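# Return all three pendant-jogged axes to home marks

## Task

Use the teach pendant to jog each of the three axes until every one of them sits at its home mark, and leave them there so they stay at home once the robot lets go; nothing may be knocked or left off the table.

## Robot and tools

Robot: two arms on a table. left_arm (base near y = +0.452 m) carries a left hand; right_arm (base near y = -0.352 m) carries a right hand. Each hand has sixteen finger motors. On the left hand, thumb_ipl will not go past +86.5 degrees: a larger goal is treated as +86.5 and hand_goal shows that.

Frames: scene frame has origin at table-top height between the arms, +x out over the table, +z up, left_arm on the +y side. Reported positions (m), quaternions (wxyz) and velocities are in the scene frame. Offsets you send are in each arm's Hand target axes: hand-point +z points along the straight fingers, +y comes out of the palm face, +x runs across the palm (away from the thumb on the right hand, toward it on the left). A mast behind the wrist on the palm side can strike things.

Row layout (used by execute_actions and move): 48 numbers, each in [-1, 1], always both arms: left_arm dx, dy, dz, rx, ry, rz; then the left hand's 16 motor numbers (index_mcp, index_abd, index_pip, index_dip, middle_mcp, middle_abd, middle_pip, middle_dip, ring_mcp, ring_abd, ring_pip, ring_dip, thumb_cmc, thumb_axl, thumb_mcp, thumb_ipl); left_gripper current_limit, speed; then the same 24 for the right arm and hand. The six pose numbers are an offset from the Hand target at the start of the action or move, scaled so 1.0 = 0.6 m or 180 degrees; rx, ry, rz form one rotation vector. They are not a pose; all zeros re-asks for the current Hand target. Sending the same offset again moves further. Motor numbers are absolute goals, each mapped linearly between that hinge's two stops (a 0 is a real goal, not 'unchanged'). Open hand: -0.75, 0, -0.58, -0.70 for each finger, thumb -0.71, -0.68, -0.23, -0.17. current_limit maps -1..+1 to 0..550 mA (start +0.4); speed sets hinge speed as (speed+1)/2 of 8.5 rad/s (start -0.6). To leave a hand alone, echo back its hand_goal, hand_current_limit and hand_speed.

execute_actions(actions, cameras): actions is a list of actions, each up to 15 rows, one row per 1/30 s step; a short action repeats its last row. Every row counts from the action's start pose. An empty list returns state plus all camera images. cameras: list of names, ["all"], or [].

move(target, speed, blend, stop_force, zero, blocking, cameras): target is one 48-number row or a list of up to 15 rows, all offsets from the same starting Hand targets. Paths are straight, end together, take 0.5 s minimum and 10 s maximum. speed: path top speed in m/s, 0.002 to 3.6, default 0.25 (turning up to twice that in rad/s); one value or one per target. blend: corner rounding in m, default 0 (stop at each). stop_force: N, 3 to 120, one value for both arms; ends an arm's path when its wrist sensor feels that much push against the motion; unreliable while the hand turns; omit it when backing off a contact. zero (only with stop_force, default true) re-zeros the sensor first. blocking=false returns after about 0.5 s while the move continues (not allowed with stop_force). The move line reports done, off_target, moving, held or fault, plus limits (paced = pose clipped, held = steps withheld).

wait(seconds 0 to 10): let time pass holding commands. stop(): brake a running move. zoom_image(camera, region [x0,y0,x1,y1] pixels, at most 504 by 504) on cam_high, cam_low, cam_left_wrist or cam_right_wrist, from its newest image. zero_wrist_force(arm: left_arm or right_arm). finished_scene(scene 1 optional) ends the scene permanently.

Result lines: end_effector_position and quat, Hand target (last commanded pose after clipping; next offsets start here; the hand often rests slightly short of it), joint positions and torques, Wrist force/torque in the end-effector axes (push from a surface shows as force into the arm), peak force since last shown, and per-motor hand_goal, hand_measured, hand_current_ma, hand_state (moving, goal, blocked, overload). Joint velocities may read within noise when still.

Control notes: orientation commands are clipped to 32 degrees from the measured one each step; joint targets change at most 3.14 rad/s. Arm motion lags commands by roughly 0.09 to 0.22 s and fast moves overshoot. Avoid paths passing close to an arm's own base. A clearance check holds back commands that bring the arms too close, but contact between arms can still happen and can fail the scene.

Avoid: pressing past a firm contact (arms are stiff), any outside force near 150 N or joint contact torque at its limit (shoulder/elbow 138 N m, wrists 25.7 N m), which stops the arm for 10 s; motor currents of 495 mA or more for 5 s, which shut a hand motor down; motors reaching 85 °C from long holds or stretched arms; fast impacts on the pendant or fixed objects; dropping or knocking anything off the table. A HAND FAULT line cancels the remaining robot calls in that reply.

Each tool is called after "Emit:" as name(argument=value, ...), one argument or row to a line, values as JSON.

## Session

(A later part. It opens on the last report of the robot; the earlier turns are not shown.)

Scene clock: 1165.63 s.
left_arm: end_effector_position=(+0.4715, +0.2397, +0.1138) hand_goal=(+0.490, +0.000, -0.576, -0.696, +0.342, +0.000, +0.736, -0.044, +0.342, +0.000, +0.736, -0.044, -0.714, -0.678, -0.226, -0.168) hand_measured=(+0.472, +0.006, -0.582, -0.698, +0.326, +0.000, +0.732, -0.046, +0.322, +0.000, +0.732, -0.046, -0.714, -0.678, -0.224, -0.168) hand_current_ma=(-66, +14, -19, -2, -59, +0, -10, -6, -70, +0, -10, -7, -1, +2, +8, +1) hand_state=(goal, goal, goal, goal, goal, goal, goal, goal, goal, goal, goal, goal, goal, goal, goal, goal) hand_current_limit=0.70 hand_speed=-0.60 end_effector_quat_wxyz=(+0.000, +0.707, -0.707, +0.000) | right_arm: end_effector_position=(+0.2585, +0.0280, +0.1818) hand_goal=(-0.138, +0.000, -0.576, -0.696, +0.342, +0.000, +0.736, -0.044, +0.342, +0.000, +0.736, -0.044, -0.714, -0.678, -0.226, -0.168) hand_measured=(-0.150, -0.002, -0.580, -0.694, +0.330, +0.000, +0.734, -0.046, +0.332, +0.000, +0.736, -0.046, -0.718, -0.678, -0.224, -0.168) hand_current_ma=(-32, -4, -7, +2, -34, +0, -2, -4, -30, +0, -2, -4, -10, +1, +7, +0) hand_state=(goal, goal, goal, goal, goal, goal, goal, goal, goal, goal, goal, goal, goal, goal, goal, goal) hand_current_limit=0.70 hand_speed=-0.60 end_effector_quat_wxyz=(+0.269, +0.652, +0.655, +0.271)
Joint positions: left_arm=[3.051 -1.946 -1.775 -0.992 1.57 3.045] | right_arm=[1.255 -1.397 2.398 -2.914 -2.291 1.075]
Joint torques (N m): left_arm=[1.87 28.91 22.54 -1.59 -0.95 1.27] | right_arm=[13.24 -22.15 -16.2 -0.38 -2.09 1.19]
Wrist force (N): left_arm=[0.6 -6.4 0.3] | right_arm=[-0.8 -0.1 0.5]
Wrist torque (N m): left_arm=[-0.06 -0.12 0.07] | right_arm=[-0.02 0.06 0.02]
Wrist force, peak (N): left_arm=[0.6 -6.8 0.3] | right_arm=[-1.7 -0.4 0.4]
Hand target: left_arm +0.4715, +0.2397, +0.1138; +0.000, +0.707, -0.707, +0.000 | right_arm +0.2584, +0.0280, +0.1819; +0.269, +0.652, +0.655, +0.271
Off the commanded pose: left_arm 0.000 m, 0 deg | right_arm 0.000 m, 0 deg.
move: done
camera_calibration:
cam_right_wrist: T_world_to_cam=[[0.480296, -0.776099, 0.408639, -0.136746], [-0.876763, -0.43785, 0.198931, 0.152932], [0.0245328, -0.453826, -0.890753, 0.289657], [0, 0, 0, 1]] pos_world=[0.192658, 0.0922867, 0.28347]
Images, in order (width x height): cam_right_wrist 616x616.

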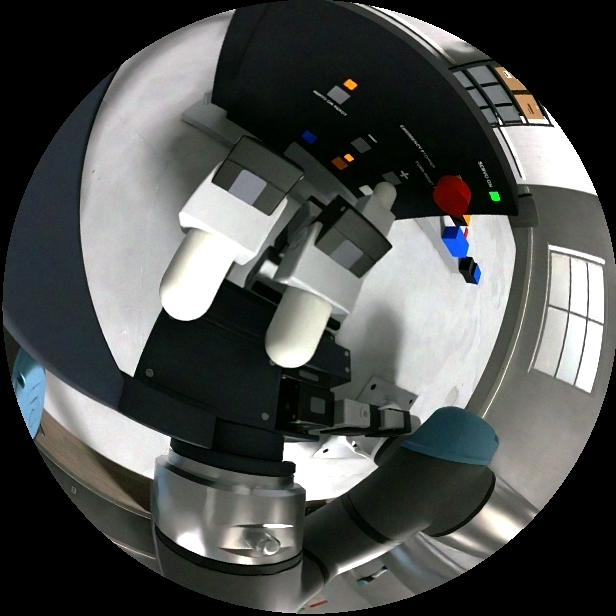

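Emit:
move(
  target=[0,0,0,0,0,0,0.49,0,-0.576,-0.696,0.342,0,0.737,-0.043,0.342,0,0.737,-0.043,-0.714,-0.678,-0.226,-0.168,0.7,-0.6,0,0.0295,0.0295,0,0,0,-0.137,0,-0.576,-0.696,0.342,0,0.737,-0.043,0.342,0,0.737,-0.043,-0.714,-0.678,-0.226,-0.168,0.7,-0.6],
  speed=0.008,
  stop_force=7,
  cameras=["cam_high"],
)

Emit:
zoom_image(
  camera="cam_high",
  region=[320, 190, 400, 260],
)

Emit:
wait(
  seconds=0.5,
  cameras=["cam_high"],
)

Emit:
zoom_image(
  camera="cam_high",
  region=[320, 190, 400, 260],
)

Emit:
move(
  target=[0,0,0,0,0,0,0.49,0,-0.576,-0.696,0.342,0,0.737,-0.043,0.342,0,0.737,-0.043,-0.714,-0.678,-0.226,-0.168,0.7,-0.6,0,-0.00943,-0.00943,0,0,0,-0.137,0,-0.576,-0.696,0.342,0,0.737,-0.043,0.342,0,0.737,-0.043,-0.714,-0.678,-0.226,-0.168,0.7,-0.6],
  speed=0.05,
  cameras=["cam_right_wrist","cam_left_wrist","cam_high"],
)

Emit:
zoom_image(
  camera="cam_high",
  region=[320, 190, 400, 260],
)

Emit:
zoom_image(
  camera="cam_left_wrist",
  region=[150, 260, 310, 390],
)

Scene clock: 1184.20 s.
left_arm: end_effector_position=(+0.4715, +0.2397, +0.1138) hand_goal=(+0.490, +0.000, -0.576, -0.696, +0.342, +0.000, +0.736, -0.044, +0.342, +0.000, +0.736, -0.044, -0.714, -0.678, -0.226, -0.168) hand_measured=(+0.472, +0.006, -0.582, -0.698, +0.326, +0.000, +0.732, -0.046, +0.322, +0.000, +0.732, -0.046, -0.714, -0.678, -0.224, -0.168) hand_current_ma=(-66, +14, -19, -2, -59, +0, -10, -6, -70, +0, -10, -7, -1, +2, +8, +1) hand_state=(goal, goal, goal, goal, goal, goal, goal, goal, goal, goal, goal, goal, goal, goal, goal, goal) hand_current_limit=0.70 hand_speed=-0.60 end_effector_quat_wxyz=(+0.000, +0.707, -0.707, +0.000) | right_arm: end_effector_position=(+0.2624, +0.0280, +0.1818) hand_goal=(-0.138, +0.000, -0.576, -0.696, +0.342, +0.000, +0.736, -0.044, +0.342, +0.000, +0.736, -0.044, -0.714, -0.678, -0.226, -0.168) hand_measured=(-0.150, -0.002, -0.580, -0.694, +0.330, +0.000, +0.734, -0.046, +0.332, +0.000, +0.736, -0.046, -0.718, -0.678, -0.224, -0.168) hand_current_ma=(-32, -4, -7, +2, -34, +0, -2, -4, -30, +0, -2, -4, -10, +1, +7, +0) hand_state=(goal, goal, goal, goal, goal, goal, goal, goal, goal, goal, goal, goal, goal, goal, goal, goal) hand_current_limit=0.70 hand_speed=-0.60 end_effector_quat_wxyz=(+0.269, +0.652, +0.655, +0.271)
Joint positions: left_arm=[3.051 -1.946 -1.775 -0.992 1.57 3.045] | right_arm=[1.245 -1.394 2.397 -2.924 -2.287 1.063]
Joint torques (N m): left_arm=[3.35 28.54 21.62 -1.46 -1.12 1.26] | right_arm=[8.1 -19.51 -24.2 -0.97 -1.42 0.96]
Wrist force (N): left_arm=[0.7 -6.5 0.4] | right_arm=[-0.9 -0.4 0.4]
Wrist torque (N m): left_arm=[-0.08 -0.13 0.08] | right_arm=[-0.06 0.08 0.03]
Wrist force, peak (N): left_arm=[0.6 -6.8 0.6] | right_arm=[-0.9 -0.4 0.8]
Hand target: left_arm +0.4715, +0.2397, +0.1138; +0.000, +0.707, -0.707, +0.000 | right_arm +0.2624, +0.0280, +0.1818; +0.269, +0.652, +0.655, +0.271 (not the last commanded pose)
Off the commanded pose: left_arm 0.000 m, 0 deg | right_arm 0.021 m, 0 deg.
move: held (right_arm; a check stopped the path); limits=held
pose unreachable (right arm): on one or more control steps of this call, first in action 0 (counted from 0), this arm could not follow its commanded pose, so it was not sent that pose on those steps. It may still have moved: this result reports where it is.
cause: moving toward the commanded pose would bring two parts of the arm too close to each other (joints 4 (wrist 1) to 6 (wrist 3) lie between them).
Images, in order (width x height): cam_high 672x504.

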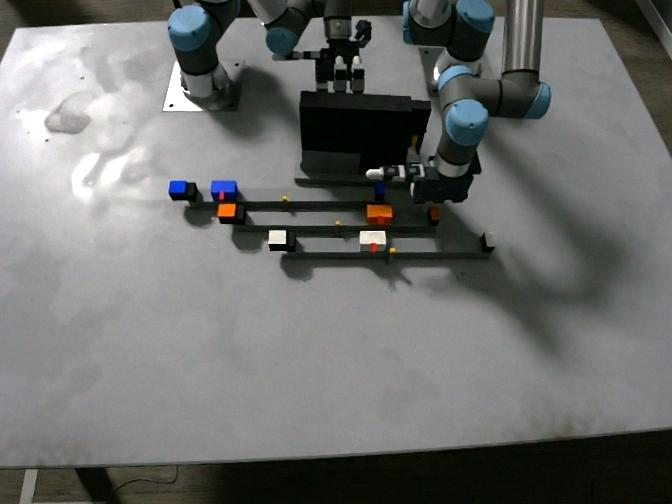

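Scaled by 6.300.

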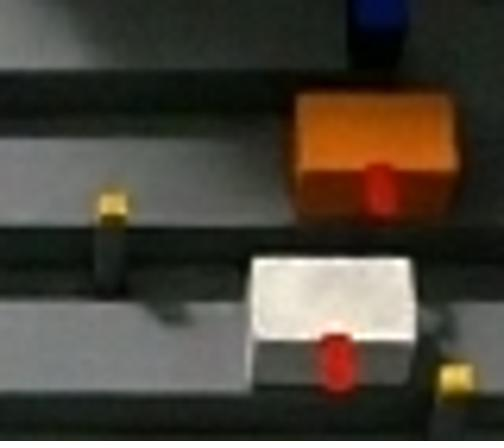

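Scene clock: 1184.70 s.
left_arm: end_effector_position=(+0.4715, +0.2397, +0.1138) hand_goal=(+0.490, +0.000, -0.576, -0.696, +0.342, +0.000, +0.736, -0.044, +0.342, +0.000, +0.736, -0.044, -0.714, -0.678, -0.226, -0.168) hand_measured=(+0.472, +0.006, -0.582, -0.698, +0.326, +0.000, +0.732, -0.046, +0.322, +0.000, +0.732, -0.046, -0.714, -0.678, -0.224, -0.168) hand_current_ma=(-66, +14, -19, -2, -59, +0, -10, -6, -70, +0, -10, -7, -1, +2, +8, +1) hand_state=(goal, goal, goal, goal, goal, goal, goal, goal, goal, goal, goal, goal, goal, goal, goal, goal) hand_current_limit=0.70 hand_speed=-0.60 end_effector_quat_wxyz=(+0.000, +0.707, -0.707, +0.000) | right_arm: end_effector_position=(+0.2624, +0.0280, +0.1818) hand_goal=(-0.138, +0.000, -0.576, -0.696, +0.342, +0.000, +0.736, -0.044, +0.342, +0.000, +0.736, -0.044, -0.714, -0.678, -0.226, -0.168) hand_measured=(-0.150, -0.002, -0.580, -0.694, +0.330, +0.000, +0.734, -0.046, +0.332, +0.000, +0.736, -0.046, -0.718, -0.678, -0.224, -0.168) hand_current_ma=(-32, -4, -7, +2, -34, +0, -2, -4, -30, +0, -2, -4, -10, +1, +7, +0) hand_state=(goal, goal, goal, goal, goal, goal, goal, goal, goal, goal, goal, goal, goal, goal, goal, goal) hand_current_limit=0.70 hand_speed=-0.60 end_effector_quat_wxyz=(+0.269, +0.652, +0.655, +0.271)
Joint positions: left_arm=[3.051 -1.946 -1.775 -0.992 1.57 3.045] | right_arm=[1.245 -1.394 2.397 -2.924 -2.287 1.063]
Joint torques (N m): left_arm=[3.24 28.97 22.24 -1.48 -1.07 1.21] | right_arm=[13.15 -24.97 -24.38 -0.55 -2.79 1.22]
Wrist force (N): left_arm=[0.5 -6.5 0.7] | right_arm=[-0.6 -0.5 0.4]
Wrist torque (N m): left_arm=[-0.12 -0.09 0.06] | right_arm=[-0.06 0.03 0.06]
Wrist force, peak (N): left_arm=[0.4 -6.8 0.5] | right_arm=[-1.0 -0.2 0.7]
Hand target: left_arm +0.4715, +0.2397, +0.1138; +0.000, +0.707, -0.707, +0.000 | right_arm +0.2624, +0.0280, +0.1818; +0.269, +0.652, +0.655, +0.271 (not the last commanded pose)
Off the commanded pose: left_arm 0.000 m, 0 deg | right_arm 0.021 m, 0 deg.
wait: 0.50 s; at rest by 0.17 s
Images, in order (width x height): cam_high 672x504.

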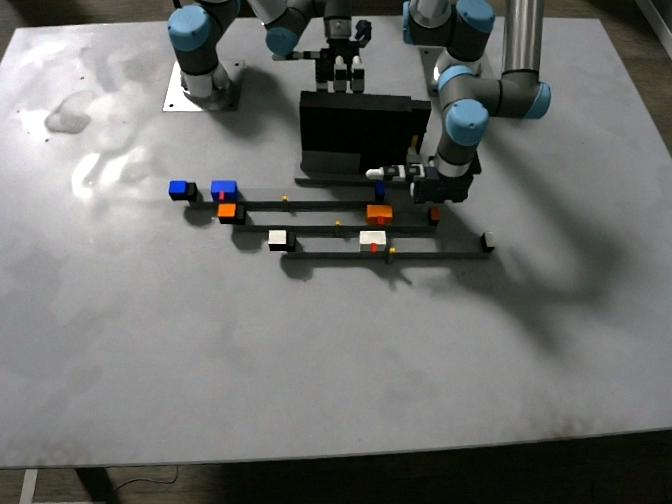

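Scaled by 6.300.

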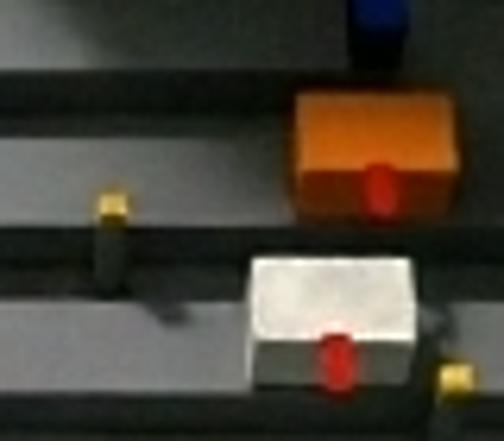

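Scene clock: 1185.43 s.
left_arm: end_effector_position=(+0.4715, +0.2397, +0.1138) hand_goal=(+0.490, +0.000, -0.576, -0.696, +0.342, +0.000, +0.736, -0.044, +0.342, +0.000, +0.736, -0.044, -0.714, -0.678, -0.226, -0.168) hand_measured=(+0.472, +0.006, -0.582, -0.698, +0.326, +0.000, +0.732, -0.046, +0.322, +0.000, +0.732, -0.046, -0.714, -0.678, -0.224, -0.168) hand_current_ma=(-66, +14, -19, -2, -59, +0, -10, -6, -70, +0, -10, -7, -1, +2, +8, +1) hand_state=(goal, goal, goal, goal, goal, goal, goal, goal, goal, goal, goal, goal, goal, goal, goal, goal) hand_current_limit=0.70 hand_speed=-0.60 end_effector_quat_wxyz=(+0.000, +0.707, -0.707, +0.000) | right_arm: end_effector_position=(+0.2543, +0.0280, +0.1819) hand_goal=(-0.138, +0.000, -0.576, -0.696, +0.342, +0.000, +0.736, -0.044, +0.342, +0.000, +0.736, -0.044, -0.714, -0.678, -0.226, -0.168) hand_measured=(-0.150, -0.002, -0.580, -0.694, +0.330, +0.000, +0.734, -0.046, +0.332, +0.000, +0.736, -0.046, -0.718, -0.678, -0.224, -0.168) hand_current_ma=(-32, -4, -7, +2, -34, +0, -2, -4, -30, +0, -2, -4, -10, +1, +7, +0) hand_state=(goal, goal, goal, goal, goal, goal, goal, goal, goal, goal, goal, goal, goal, goal, goal, goal) hand_current_limit=0.70 hand_speed=-0.60 end_effector_quat_wxyz=(+0.270, +0.652, +0.655, +0.271)
Joint positions: left_arm=[3.051 -1.946 -1.775 -0.992 1.57 3.045] | right_arm=[1.265 -1.4 2.398 -2.902 -2.294 1.088]
Joint torques (N m): left_arm=[3.15 28.22 22.32 -1.43 -1.08 1.06] | right_arm=[-12.38 -15.24 -6.09 -5.14 -0.89 -1.14]
Wrist force (N): left_arm=[0.6 -6.6 0.4] | right_arm=[-0.8 -0.4 0.7]
Wrist torque (N m): left_arm=[-0.09 -0.11 0.07] | right_arm=[-0.08 0.06 -0.05]
Wrist force, peak (N): left_arm=[0.7 -6.7 0.3] | right_arm=[-1.0 -0.3 0.9]
Hand target: left_arm +0.4715, +0.2397, +0.1138; +0.000, +0.707, -0.707, +0.000 | right_arm +0.2544, +0.0280, +0.1819; +0.269, +0.652, +0.655, +0.271
Off the commanded pose: left_arm 0.000 m, 0 deg | right_arm 0.000 m, 0 deg.
move: done
camera_calibration:
cam_left_wrist: T_world_to_cam=[[0.659931, 0.750506, -0.0350925, -0.515153], [0.513678, -0.416613, 0.750045, -0.285689], [0.548294, -0.513004, -0.660455, 0.0653523], [0, 0, 0, 1]] pos_world=[0.450885, 0.30113, 0.239364]
cam_right_wrist: T_world_to_cam=[[0.480465, -0.775855, 0.408903, -0.134858], [-0.876662, -0.438078, 0.198875, 0.149268], [0.0248332, -0.454022, -0.890644, 0.289691], [0, 0, 0, 1]] pos_world=[0.188458, 0.0922869, 0.28347]
Images, in order (width x height): cam_high 672x504, cam_left_wrist 616x616, cam_right_wrist 616x616.

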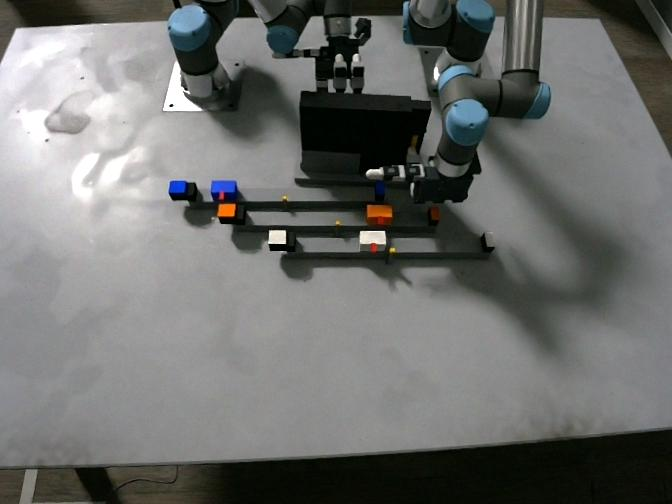

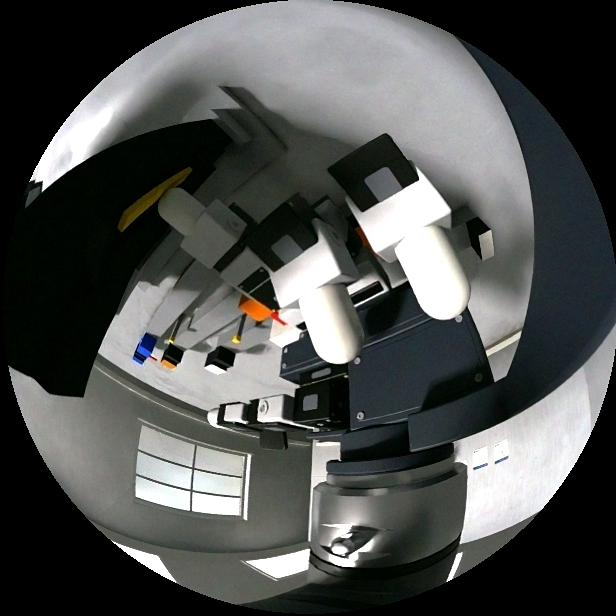

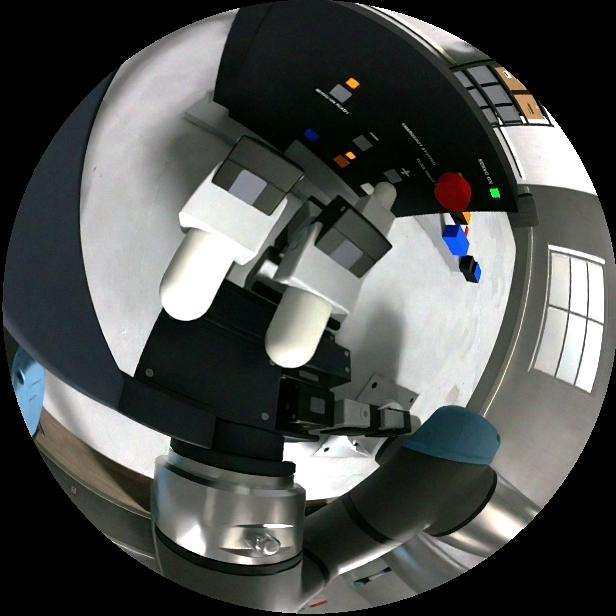

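Scaled by 6.300.

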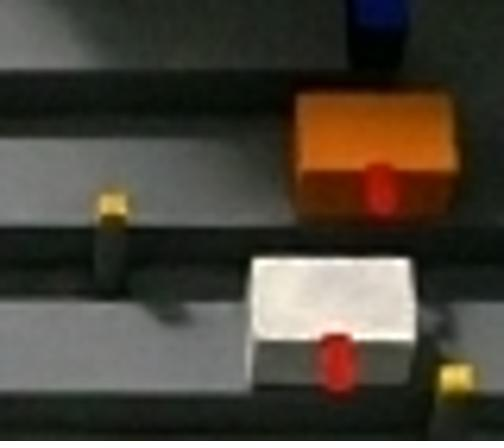

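Scaled by 3.150 from the camera's 616x616 image, which has a finer 880x880 frame.

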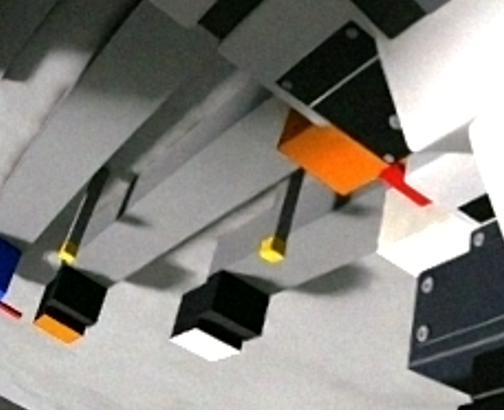

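Emit:
move(
  target=[0,0,0,0,0,0,0.49,0,-0.576,-0.696,0.342,0,0.737,-0.043,0.342,0,0.737,-0.043,-0.714,-0.678,-0.226,-0.168,0.7,-0.6,0,-0.0589,-0.0589,0,0,0,-0.137,0,-0.576,-0.696,0.342,0,0.737,-0.043,0.342,0,0.737,-0.043,-0.714,-0.678,-0.226,-0.168,0.7,-0.6],
  speed=0.12,
)

Emit:
move(
  target=[0,0,0,0,0,0,0.49,0,-0.576,-0.696,0.342,0,0.737,-0.043,0.342,0,0.737,-0.043,-0.714,-0.678,-0.226,-0.168,0.7,-0.6,0,0.0255,0.0712,0.0833,0,0,0.089,0,-0.576,-0.696,0.342,0,0.737,-0.043,0.342,0,0.737,-0.043,-0.714,-0.678,-0.226,-0.168,0.7,-0.6],
  speed=0.1,
  cameras=["cam_right_wrist"],
)

Emit:
zoom_image(
  camera="cam_right_wrist",
  region=[290, 80, 490, 280],
)

Scene clock: 1229.53 s.
left_arm: end_effector_position=(+0.4715, +0.2397, +0.1138) hand_goal=(+0.490, +0.000, -0.576, -0.696, +0.342, +0.000, +0.736, -0.044, +0.342, +0.000, +0.736, -0.044, -0.714, -0.678, -0.226, -0.168) hand_measured=(+0.472, +0.006, -0.582, -0.698, +0.326, +0.000, +0.732, -0.046, +0.322, +0.000, +0.732, -0.046, -0.714, -0.678, -0.224, -0.168) hand_current_ma=(-66, +14, -19, -2, -59, +0, -10, -6, -70, +0, -10, -7, -1, +2, +8, +1) hand_state=(goal, goal, goal, goal, goal, goal, goal, goal, goal, goal, goal, goal, goal, goal, goal, goal) hand_current_limit=0.70 hand_speed=-0.60 end_effector_quat_wxyz=(+0.000, +0.707, -0.707, +0.000) | right_arm: end_effector_position=(+0.2045, +0.0278, +0.1821) hand_goal=(-0.138, +0.000, -0.576, -0.696, +0.342, +0.000, +0.736, -0.044, +0.342, +0.000, +0.736, -0.044, -0.714, -0.678, -0.226, -0.168) hand_measured=(-0.150, -0.002, -0.580, -0.694, +0.330, +0.000, +0.734, -0.046, +0.332, +0.000, +0.736, -0.046, -0.718, -0.678, -0.224, -0.168) hand_current_ma=(-32, -4, -7, +2, -34, +0, -2, -4, -30, +0, -2, -4, -11, +1, +7, +0) hand_state=(goal, goal, goal, goal, goal, goal, goal, goal, goal, goal, goal, goal, goal, goal, goal, goal) hand_current_limit=0.70 hand_speed=-0.60 end_effector_quat_wxyz=(+0.269, +0.652, +0.655, +0.271)
Joint positions: left_arm=[3.051 -1.946 -1.775 -0.992 1.57 3.045] | right_arm=[1.391 -1.432 2.391 -2.753 -2.329 1.252]
Joint torques (N m): left_arm=[2.1 29.08 21.79 -1.38 -1.02 1.11] | right_arm=[5 -12.22 -5.64 -2.3 0.35 1.26]
Wrist force (N): left_arm=[0.6 -6.4 0.5] | right_arm=[-0.7 -0.1 0.3]
Wrist torque (N m): left_arm=[-0.08 -0.12 0.07] | right_arm=[-0.03 0.04 0.04]
Wrist force, peak (N): left_arm=[0.4 -6.8 0.7] | right_arm=[-0.5 -1.6 -0.8]
Hand target: left_arm +0.4715, +0.2397, +0.1138; +0.000, +0.707, -0.707, +0.000 | right_arm +0.2044, +0.0277, +0.1819; +0.269, +0.652, +0.655, +0.271
Off the commanded pose: left_arm 0.000 m, 0 deg | right_arm 0.000 m, 0 deg.
move: done

Scene clock: 1231.27 s.
left_arm: end_effector_position=(+0.4715, +0.2397, +0.1138) hand_goal=(+0.490, +0.000, -0.576, -0.696, +0.342, +0.000, +0.736, -0.044, +0.342, +0.000, +0.736, -0.044, -0.714, -0.678, -0.226, -0.168) hand_measured=(+0.472, +0.006, -0.582, -0.698, +0.326, +0.000, +0.732, -0.046, +0.322, +0.000, +0.732, -0.046, -0.714, -0.678, -0.224, -0.168) hand_current_ma=(-66, +14, -19, -2, -59, +0, -10, -6, -70, +0, -10, -7, -1, +2, +8, +1) hand_state=(goal, goal, goal, goal, goal, goal, goal, goal, goal, goal, goal, goal, goal, goal, goal, goal) hand_current_limit=0.70 hand_speed=-0.60 end_effector_quat_wxyz=(+0.000, +0.707, -0.707, +0.000) | right_arm: end_effector_position=(+0.2455, +0.0279, +0.1626) hand_goal=(+0.088, +0.000, -0.576, -0.696, +0.342, +0.000, +0.736, -0.044, +0.342, +0.000, +0.736, -0.044, -0.714, -0.678, -0.226, -0.168) hand_measured=(+0.068, -0.002, -0.580, -0.694, +0.330, +0.000, +0.734, -0.046, +0.332, +0.000, +0.736, -0.046, -0.718, -0.678, -0.224, -0.168) hand_current_ma=(-61, -4, -7, +2, -34, +0, -2, -4, -30, +0, -2, -4, -11, +1, +7, +0) hand_state=(goal, goal, goal, goal, goal, goal, goal, goal, goal, goal, goal, goal, goal, goal, goal, goal) hand_current_limit=0.70 hand_speed=-0.60 end_effector_quat_wxyz=(+0.182, +0.682, +0.685, +0.183)
Joint positions: left_arm=[3.051 -1.946 -1.775 -0.992 1.57 3.045] | right_arm=[1.203 -1.525 2.359 -2.634 -2.044 1.098]
Joint torques (N m): left_arm=[2.81 28.93 22.16 -1.41 -1.16 0.93] | right_arm=[9.29 -11.55 -8.55 -5.05 -0.79 0.53]
Wrist force (N): left_arm=[0.7 -6.9 0.5] | right_arm=[-1.2 -0.4 0.4]
Wrist torque (N m): left_arm=[-0.15 -0.12 0.09] | right_arm=[-0.01 0.03 -0.04]
Wrist force, peak (N): left_arm=[0.7 -6.9 0.5] | right_arm=[-1.6 -0.2 0.5]
Hand target: left_arm +0.4715, +0.2397, +0.1138; +0.000, +0.707, -0.707, +0.000 | right_arm +0.2454, +0.0279, +0.1625; +0.182, +0.682, +0.685, +0.183
Off the commanded pose: left_arm 0.000 m, 0 deg | right_arm 0.000 m, 0 deg.
move: done
camera_calibration:
cam_right_wrist: T_world_to_cam=[[0.569686, -0.775719, 0.27151, -0.122301], [-0.795525, -0.437506, 0.419201, 0.089593], [-0.206395, -0.454805, -0.866345, 0.325539], [0, 0, 0, 1]] pos_world=[0.208136, 0.0923832, 0.277677]
Images, in order (width x height): cam_right_wrist 616x616.

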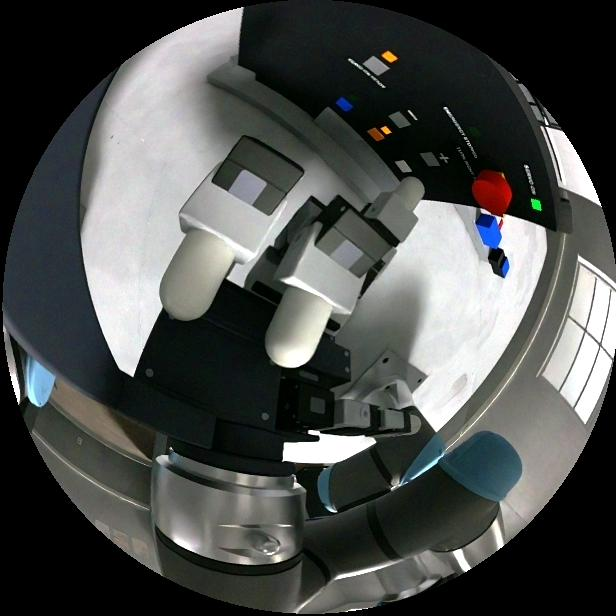

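Scaled by 2.520 from the camera's 616x616 image, which has a finer 880x880 frame.

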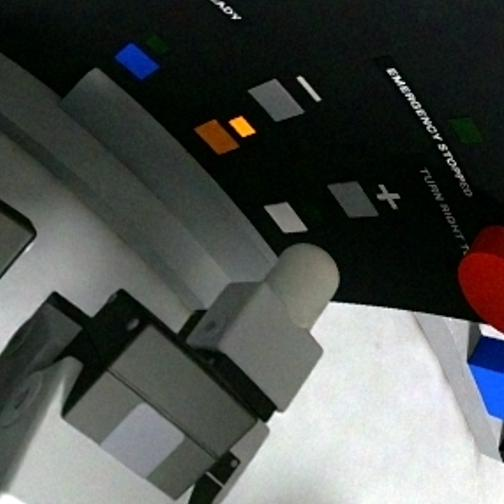

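Emit:
move(
  target=[0,0,0,0,0,0,0.49,0,-0.576,-0.696,0.342,0,0.737,-0.043,0.342,0,0.737,-0.043,-0.714,-0.678,-0.226,-0.168,0.7,-0.6,0,0.0333,0.0577,0,0,0,0.089,0,-0.576,-0.696,0.342,0,0.737,-0.043,0.342,0,0.737,-0.043,-0.714,-0.678,-0.226,-0.168,0.7,-0.6],
  speed=0.01,
  stop_force=7,
  cameras=["cam_high"],
)

Emit:
zoom_image(
  camera="cam_high",
  region=[320, 190, 400, 260],
)

Emit:
wait(
  seconds=0.5,
  cameras=["cam_high"],
)

Emit:
zoom_image(
  camera="cam_high",
  region=[320, 190, 400, 260],
)

Emit:
move(
  target=[0,0,0,0,0,0,0.49,0,-0.576,-0.696,0.342,0,0.737,-0.043,0.342,0,0.737,-0.043,-0.714,-0.678,-0.226,-0.168,0.7,-0.6,0,-0.00667,-0.01155,0,0,0,0.089,0,-0.576,-0.696,0.342,0,0.737,-0.043,0.342,0,0.737,-0.043,-0.714,-0.678,-0.226,-0.168,0.7,-0.6],
  speed=0.05,
  cameras=["cam_right_wrist","cam_left_wrist","cam_high"],
)

Emit:
zoom_image(
  camera="cam_high",
  region=[320, 190, 400, 260],
)

Scene clock: 1255.17 s.
left_arm: end_effector_position=(+0.4715, +0.2397, +0.1138) hand_goal=(+0.490, +0.000, -0.576, -0.696, +0.342, +0.000, +0.736, -0.044, +0.342, +0.000, +0.736, -0.044, -0.714, -0.678, -0.226, -0.168) hand_measured=(+0.472, +0.006, -0.582, -0.698, +0.326, +0.000, +0.732, -0.046, +0.322, +0.000, +0.732, -0.046, -0.714, -0.678, -0.224, -0.168) hand_current_ma=(-66, +14, -19, -2, -59, +0, -10, -6, -70, +0, -10, -7, -1, +2, +8, +1) hand_state=(goal, goal, goal, goal, goal, goal, goal, goal, goal, goal, goal, goal, goal, goal, goal, goal) hand_current_limit=0.70 hand_speed=-0.60 end_effector_quat_wxyz=(+0.000, +0.707, -0.707, +0.000) | right_arm: end_effector_position=(+0.2793, +0.0281, +0.1428) hand_goal=(+0.088, +0.000, -0.576, -0.696, +0.342, +0.000, +0.736, -0.044, +0.342, +0.000, +0.736, -0.044, -0.714, -0.678, -0.226, -0.168) hand_measured=(+0.072, -0.002, -0.580, -0.696, +0.330, +0.000, +0.734, -0.046, +0.332, +0.000, +0.736, -0.046, -0.718, -0.678, -0.224, -0.168) hand_current_ma=(-46, -4, -9, +1, -34, +0, -2, -4, -30, +0, -2, -4, -11, +1, +7, +0) hand_state=(goal, goal, goal, goal, goal, goal, goal, goal, goal, goal, goal, goal, goal, goal, goal, goal) hand_current_limit=0.70 hand_speed=-0.60 end_effector_quat_wxyz=(+0.182, +0.682, +0.685, +0.183)
Joint positions: left_arm=[3.051 -1.946 -1.775 -0.992 1.57 3.045] | right_arm=[1.124 -1.453 2.37 -2.756 -2.025 1.012]
Joint torques (N m): left_arm=[3.04 28.94 21.25 -1.44 -1.06 0.97] | right_arm=[10.98 -26 -28.07 -0.93 -3.78 -0.04]
Wrist force (N): left_arm=[0.6 -6.5 0.5] | right_arm=[-1.2 -8.0 -3.1]
Wrist torque (N m): left_arm=[-0.10 -0.11 0.07] | right_arm=[-0.03 -0.01 0.15]
Wrist force, peak (N): left_arm=[0.7 -6.9 0.1] | right_arm=[-1.2 -13.6 -5.6]
Hand target: left_arm +0.4715, +0.2397, +0.1138; +0.000, +0.707, -0.707, +0.000 | right_arm +0.2793, +0.0281, +0.1428; +0.182, +0.682, +0.685, +0.183 (not the last commanded pose)
Off the commanded pose: left_arm 0.000 m, 0 deg | right_arm 0.001 m, 0 deg.
move: contact (right_arm)
Images, in order (width x height): cam_high 672x504.

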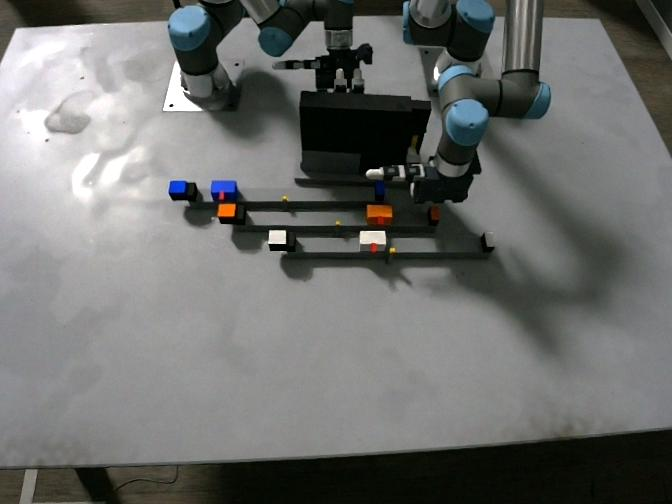

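Scaled by 6.300.

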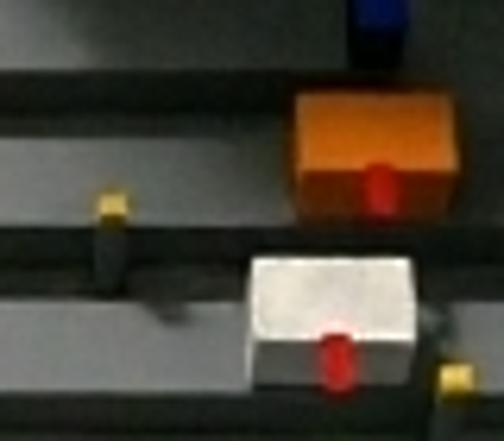

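Scene clock: 1255.67 s.
left_arm: end_effector_position=(+0.4715, +0.2397, +0.1138) hand_goal=(+0.490, +0.000, -0.576, -0.696, +0.342, +0.000, +0.736, -0.044, +0.342, +0.000, +0.736, -0.044, -0.714, -0.678, -0.226, -0.168) hand_measured=(+0.472, +0.006, -0.582, -0.698, +0.326, +0.000, +0.732, -0.046, +0.322, +0.000, +0.732, -0.046, -0.714, -0.678, -0.224, -0.168) hand_current_ma=(-66, +14, -19, -2, -59, +0, -10, -6, -70, +0, -10, -7, -1, +2, +8, +1) hand_state=(goal, goal, goal, goal, goal, goal, goal, goal, goal, goal, goal, goal, goal, goal, goal, goal) hand_current_limit=0.70 hand_speed=-0.60 end_effector_quat_wxyz=(+0.000, +0.707, -0.707, +0.000) | right_arm: end_effector_position=(+0.2793, +0.0281, +0.1428) hand_goal=(+0.088, +0.000, -0.576, -0.696, +0.342, +0.000, +0.736, -0.044, +0.342, +0.000, +0.736, -0.044, -0.714, -0.678, -0.226, -0.168) hand_measured=(+0.072, -0.002, -0.580, -0.696, +0.330, +0.000, +0.734, -0.046, +0.332, +0.000, +0.736, -0.046, -0.718, -0.678, -0.224, -0.168) hand_current_ma=(-46, -4, -9, +1, -34, +0, -2, -4, -30, +0, -2, -4, -11, +1, +7, +0) hand_state=(goal, goal, goal, goal, goal, goal, goal, goal, goal, goal, goal, goal, goal, goal, goal, goal) hand_current_limit=0.70 hand_speed=-0.60 end_effector_quat_wxyz=(+0.182, +0.682, +0.685, +0.183)
Joint positions: left_arm=[3.051 -1.946 -1.775 -0.992 1.57 3.045] | right_arm=[1.124 -1.453 2.37 -2.756 -2.025 1.012]
Joint torques (N m): left_arm=[2.69 29.34 21.47 -1.57 -1.1 1.01] | right_arm=[12.33 -26.04 -27.37 -0.96 -3.44 -0.57]
Wrist force (N): left_arm=[0.7 -6.3 0.3] | right_arm=[-1.6 -7.8 -3.2]
Wrist torque (N m): left_arm=[-0.06 -0.13 0.08] | right_arm=[0.01 0.03 0.13]
Wrist force, peak (N): left_arm=[0.7 -6.8 0.4] | right_arm=[-1.6 -8.3 -3.3]
Hand target: left_arm +0.4715, +0.2397, +0.1138; +0.000, +0.707, -0.707, +0.000 | right_arm +0.2793, +0.0281, +0.1428; +0.182, +0.682, +0.685, +0.183 (not the last commanded pose)
Off the commanded pose: left_arm 0.000 m, 0 deg | right_arm 0.001 m, 0 deg.
wait: 0.50 s; at rest by 0.17 s
Images, in order (width x height): cam_high 672x504.

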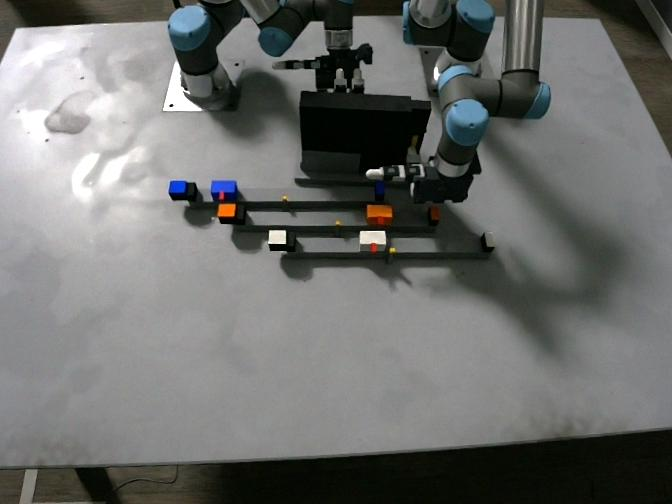

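Scaled by 6.300.

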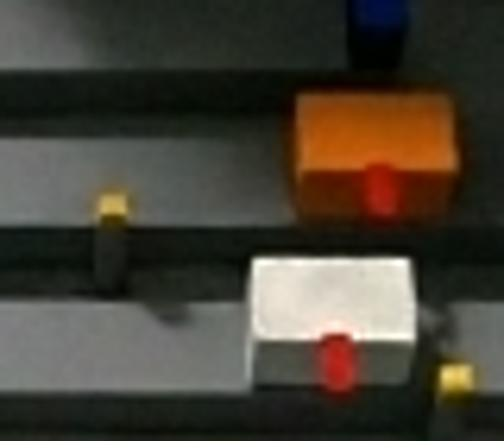

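Scene clock: 1256.40 s.
left_arm: end_effector_position=(+0.4715, +0.2397, +0.1138) hand_goal=(+0.490, +0.000, -0.576, -0.696, +0.342, +0.000, +0.736, -0.044, +0.342, +0.000, +0.736, -0.044, -0.714, -0.678, -0.226, -0.168) hand_measured=(+0.472, +0.006, -0.582, -0.698, +0.326, +0.000, +0.732, -0.046, +0.322, +0.000, +0.732, -0.046, -0.714, -0.678, -0.224, -0.168) hand_current_ma=(-66, +14, -19, -2, -59, +0, -10, -6, -70, +0, -10, -7, -1, +2, +8, +1) hand_state=(goal, goal, goal, goal, goal, goal, goal, goal, goal, goal, goal, goal, goal, goal, goal, goal) hand_current_limit=0.70 hand_speed=-0.60 end_effector_quat_wxyz=(+0.000, +0.707, -0.707, +0.000) | right_arm: end_effector_position=(+0.2722, +0.0281, +0.1469) hand_goal=(+0.088, +0.000, -0.576, -0.696, +0.342, +0.000, +0.736, -0.044, +0.342, +0.000, +0.736, -0.044, -0.714, -0.678, -0.226, -0.168) hand_measured=(+0.072, -0.002, -0.582, -0.696, +0.330, +0.000, +0.734, -0.046, +0.332, +0.000, +0.736, -0.046, -0.718, -0.678, -0.224, -0.168) hand_current_ma=(-47, -4, -13, -1, -34, +0, -2, -4, -30, +0, -2, -4, -11, +1, +7, +0) hand_state=(goal, goal, goal, goal, goal, goal, goal, goal, goal, goal, goal, goal, goal, goal, goal, goal) hand_current_limit=0.70 hand_speed=-0.60 end_effector_quat_wxyz=(+0.182, +0.681, +0.685, +0.183)
Joint positions: left_arm=[3.051 -1.946 -1.775 -0.992 1.57 3.045] | right_arm=[1.14 -1.468 2.369 -2.731 -2.029 1.029]
Joint torques (N m): left_arm=[3.05 28.37 21.23 -1.36 -1.12 1.04] | right_arm=[-11.38 -12.09 -25.19 -5.38 -1.43 -1.21]
Wrist force (N): left_arm=[0.8 -6.4 0.3] | right_arm=[-1.3 -0.5 -0.1]
Wrist torque (N m): left_arm=[-0.06 -0.14 0.09] | right_arm=[0.03 0.08 -0.01]
Wrist force, peak (N): left_arm=[0.5 -6.8 0.4] | right_arm=[-1.4 -8.0 -2.8]
Hand target: left_arm +0.4715, +0.2397, +0.1138; +0.000, +0.707, -0.707, +0.000 | right_arm +0.2723, +0.0280, +0.1468; +0.182, +0.682, +0.685, +0.183
Off the commanded pose: left_arm 0.000 m, 0 deg | right_arm 0.000 m, 0 deg.
move: done
camera_calibration:
cam_left_wrist: T_world_to_cam=[[0.659931, 0.750506, -0.0350925, -0.515153], [0.513678, -0.416613, 0.750045, -0.285689], [0.548294, -0.513004, -0.660455, 0.0653523], [0, 0, 0, 1]] pos_world=[0.450885, 0.30113, 0.239364]
cam_right_wrist: T_world_to_cam=[[0.569996, -0.77547, 0.271572, -0.133339], [-0.795276, -0.437628, 0.419545, 0.1174], [-0.206497, -0.455113, -0.866159, 0.317516], [0, 0, 0, 1]] pos_world=[0.234934, 0.0924828, 0.261976]
Images, in order (width x height): cam_high 672x504, cam_left_wrist 616x616, cam_right_wrist 616x616.

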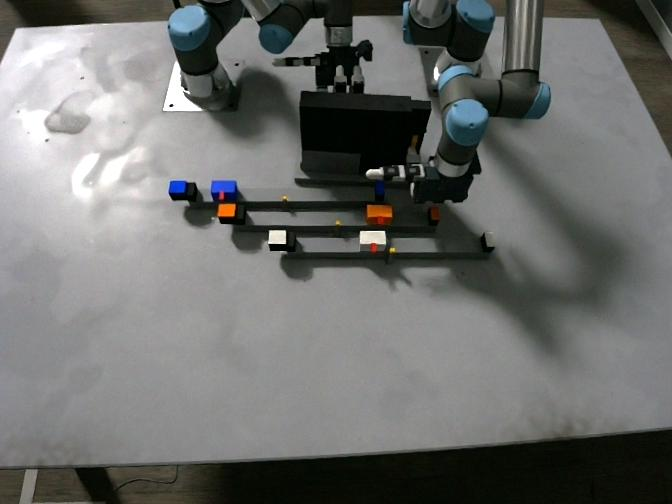

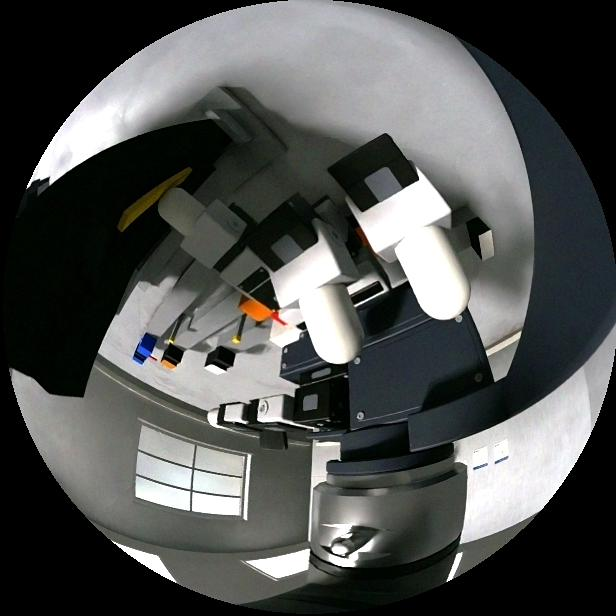

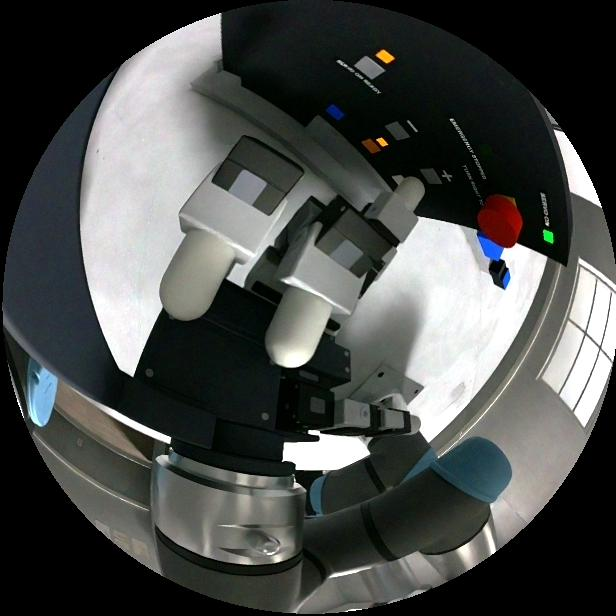

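Scaled by 6.300.

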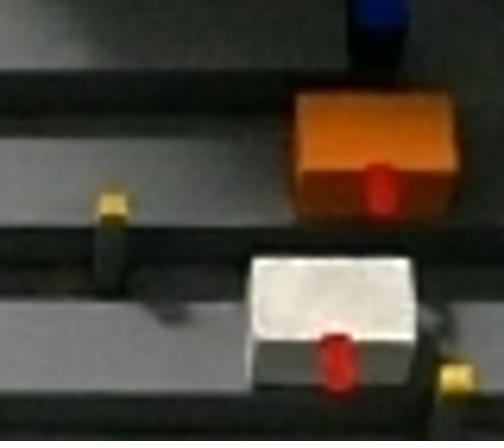

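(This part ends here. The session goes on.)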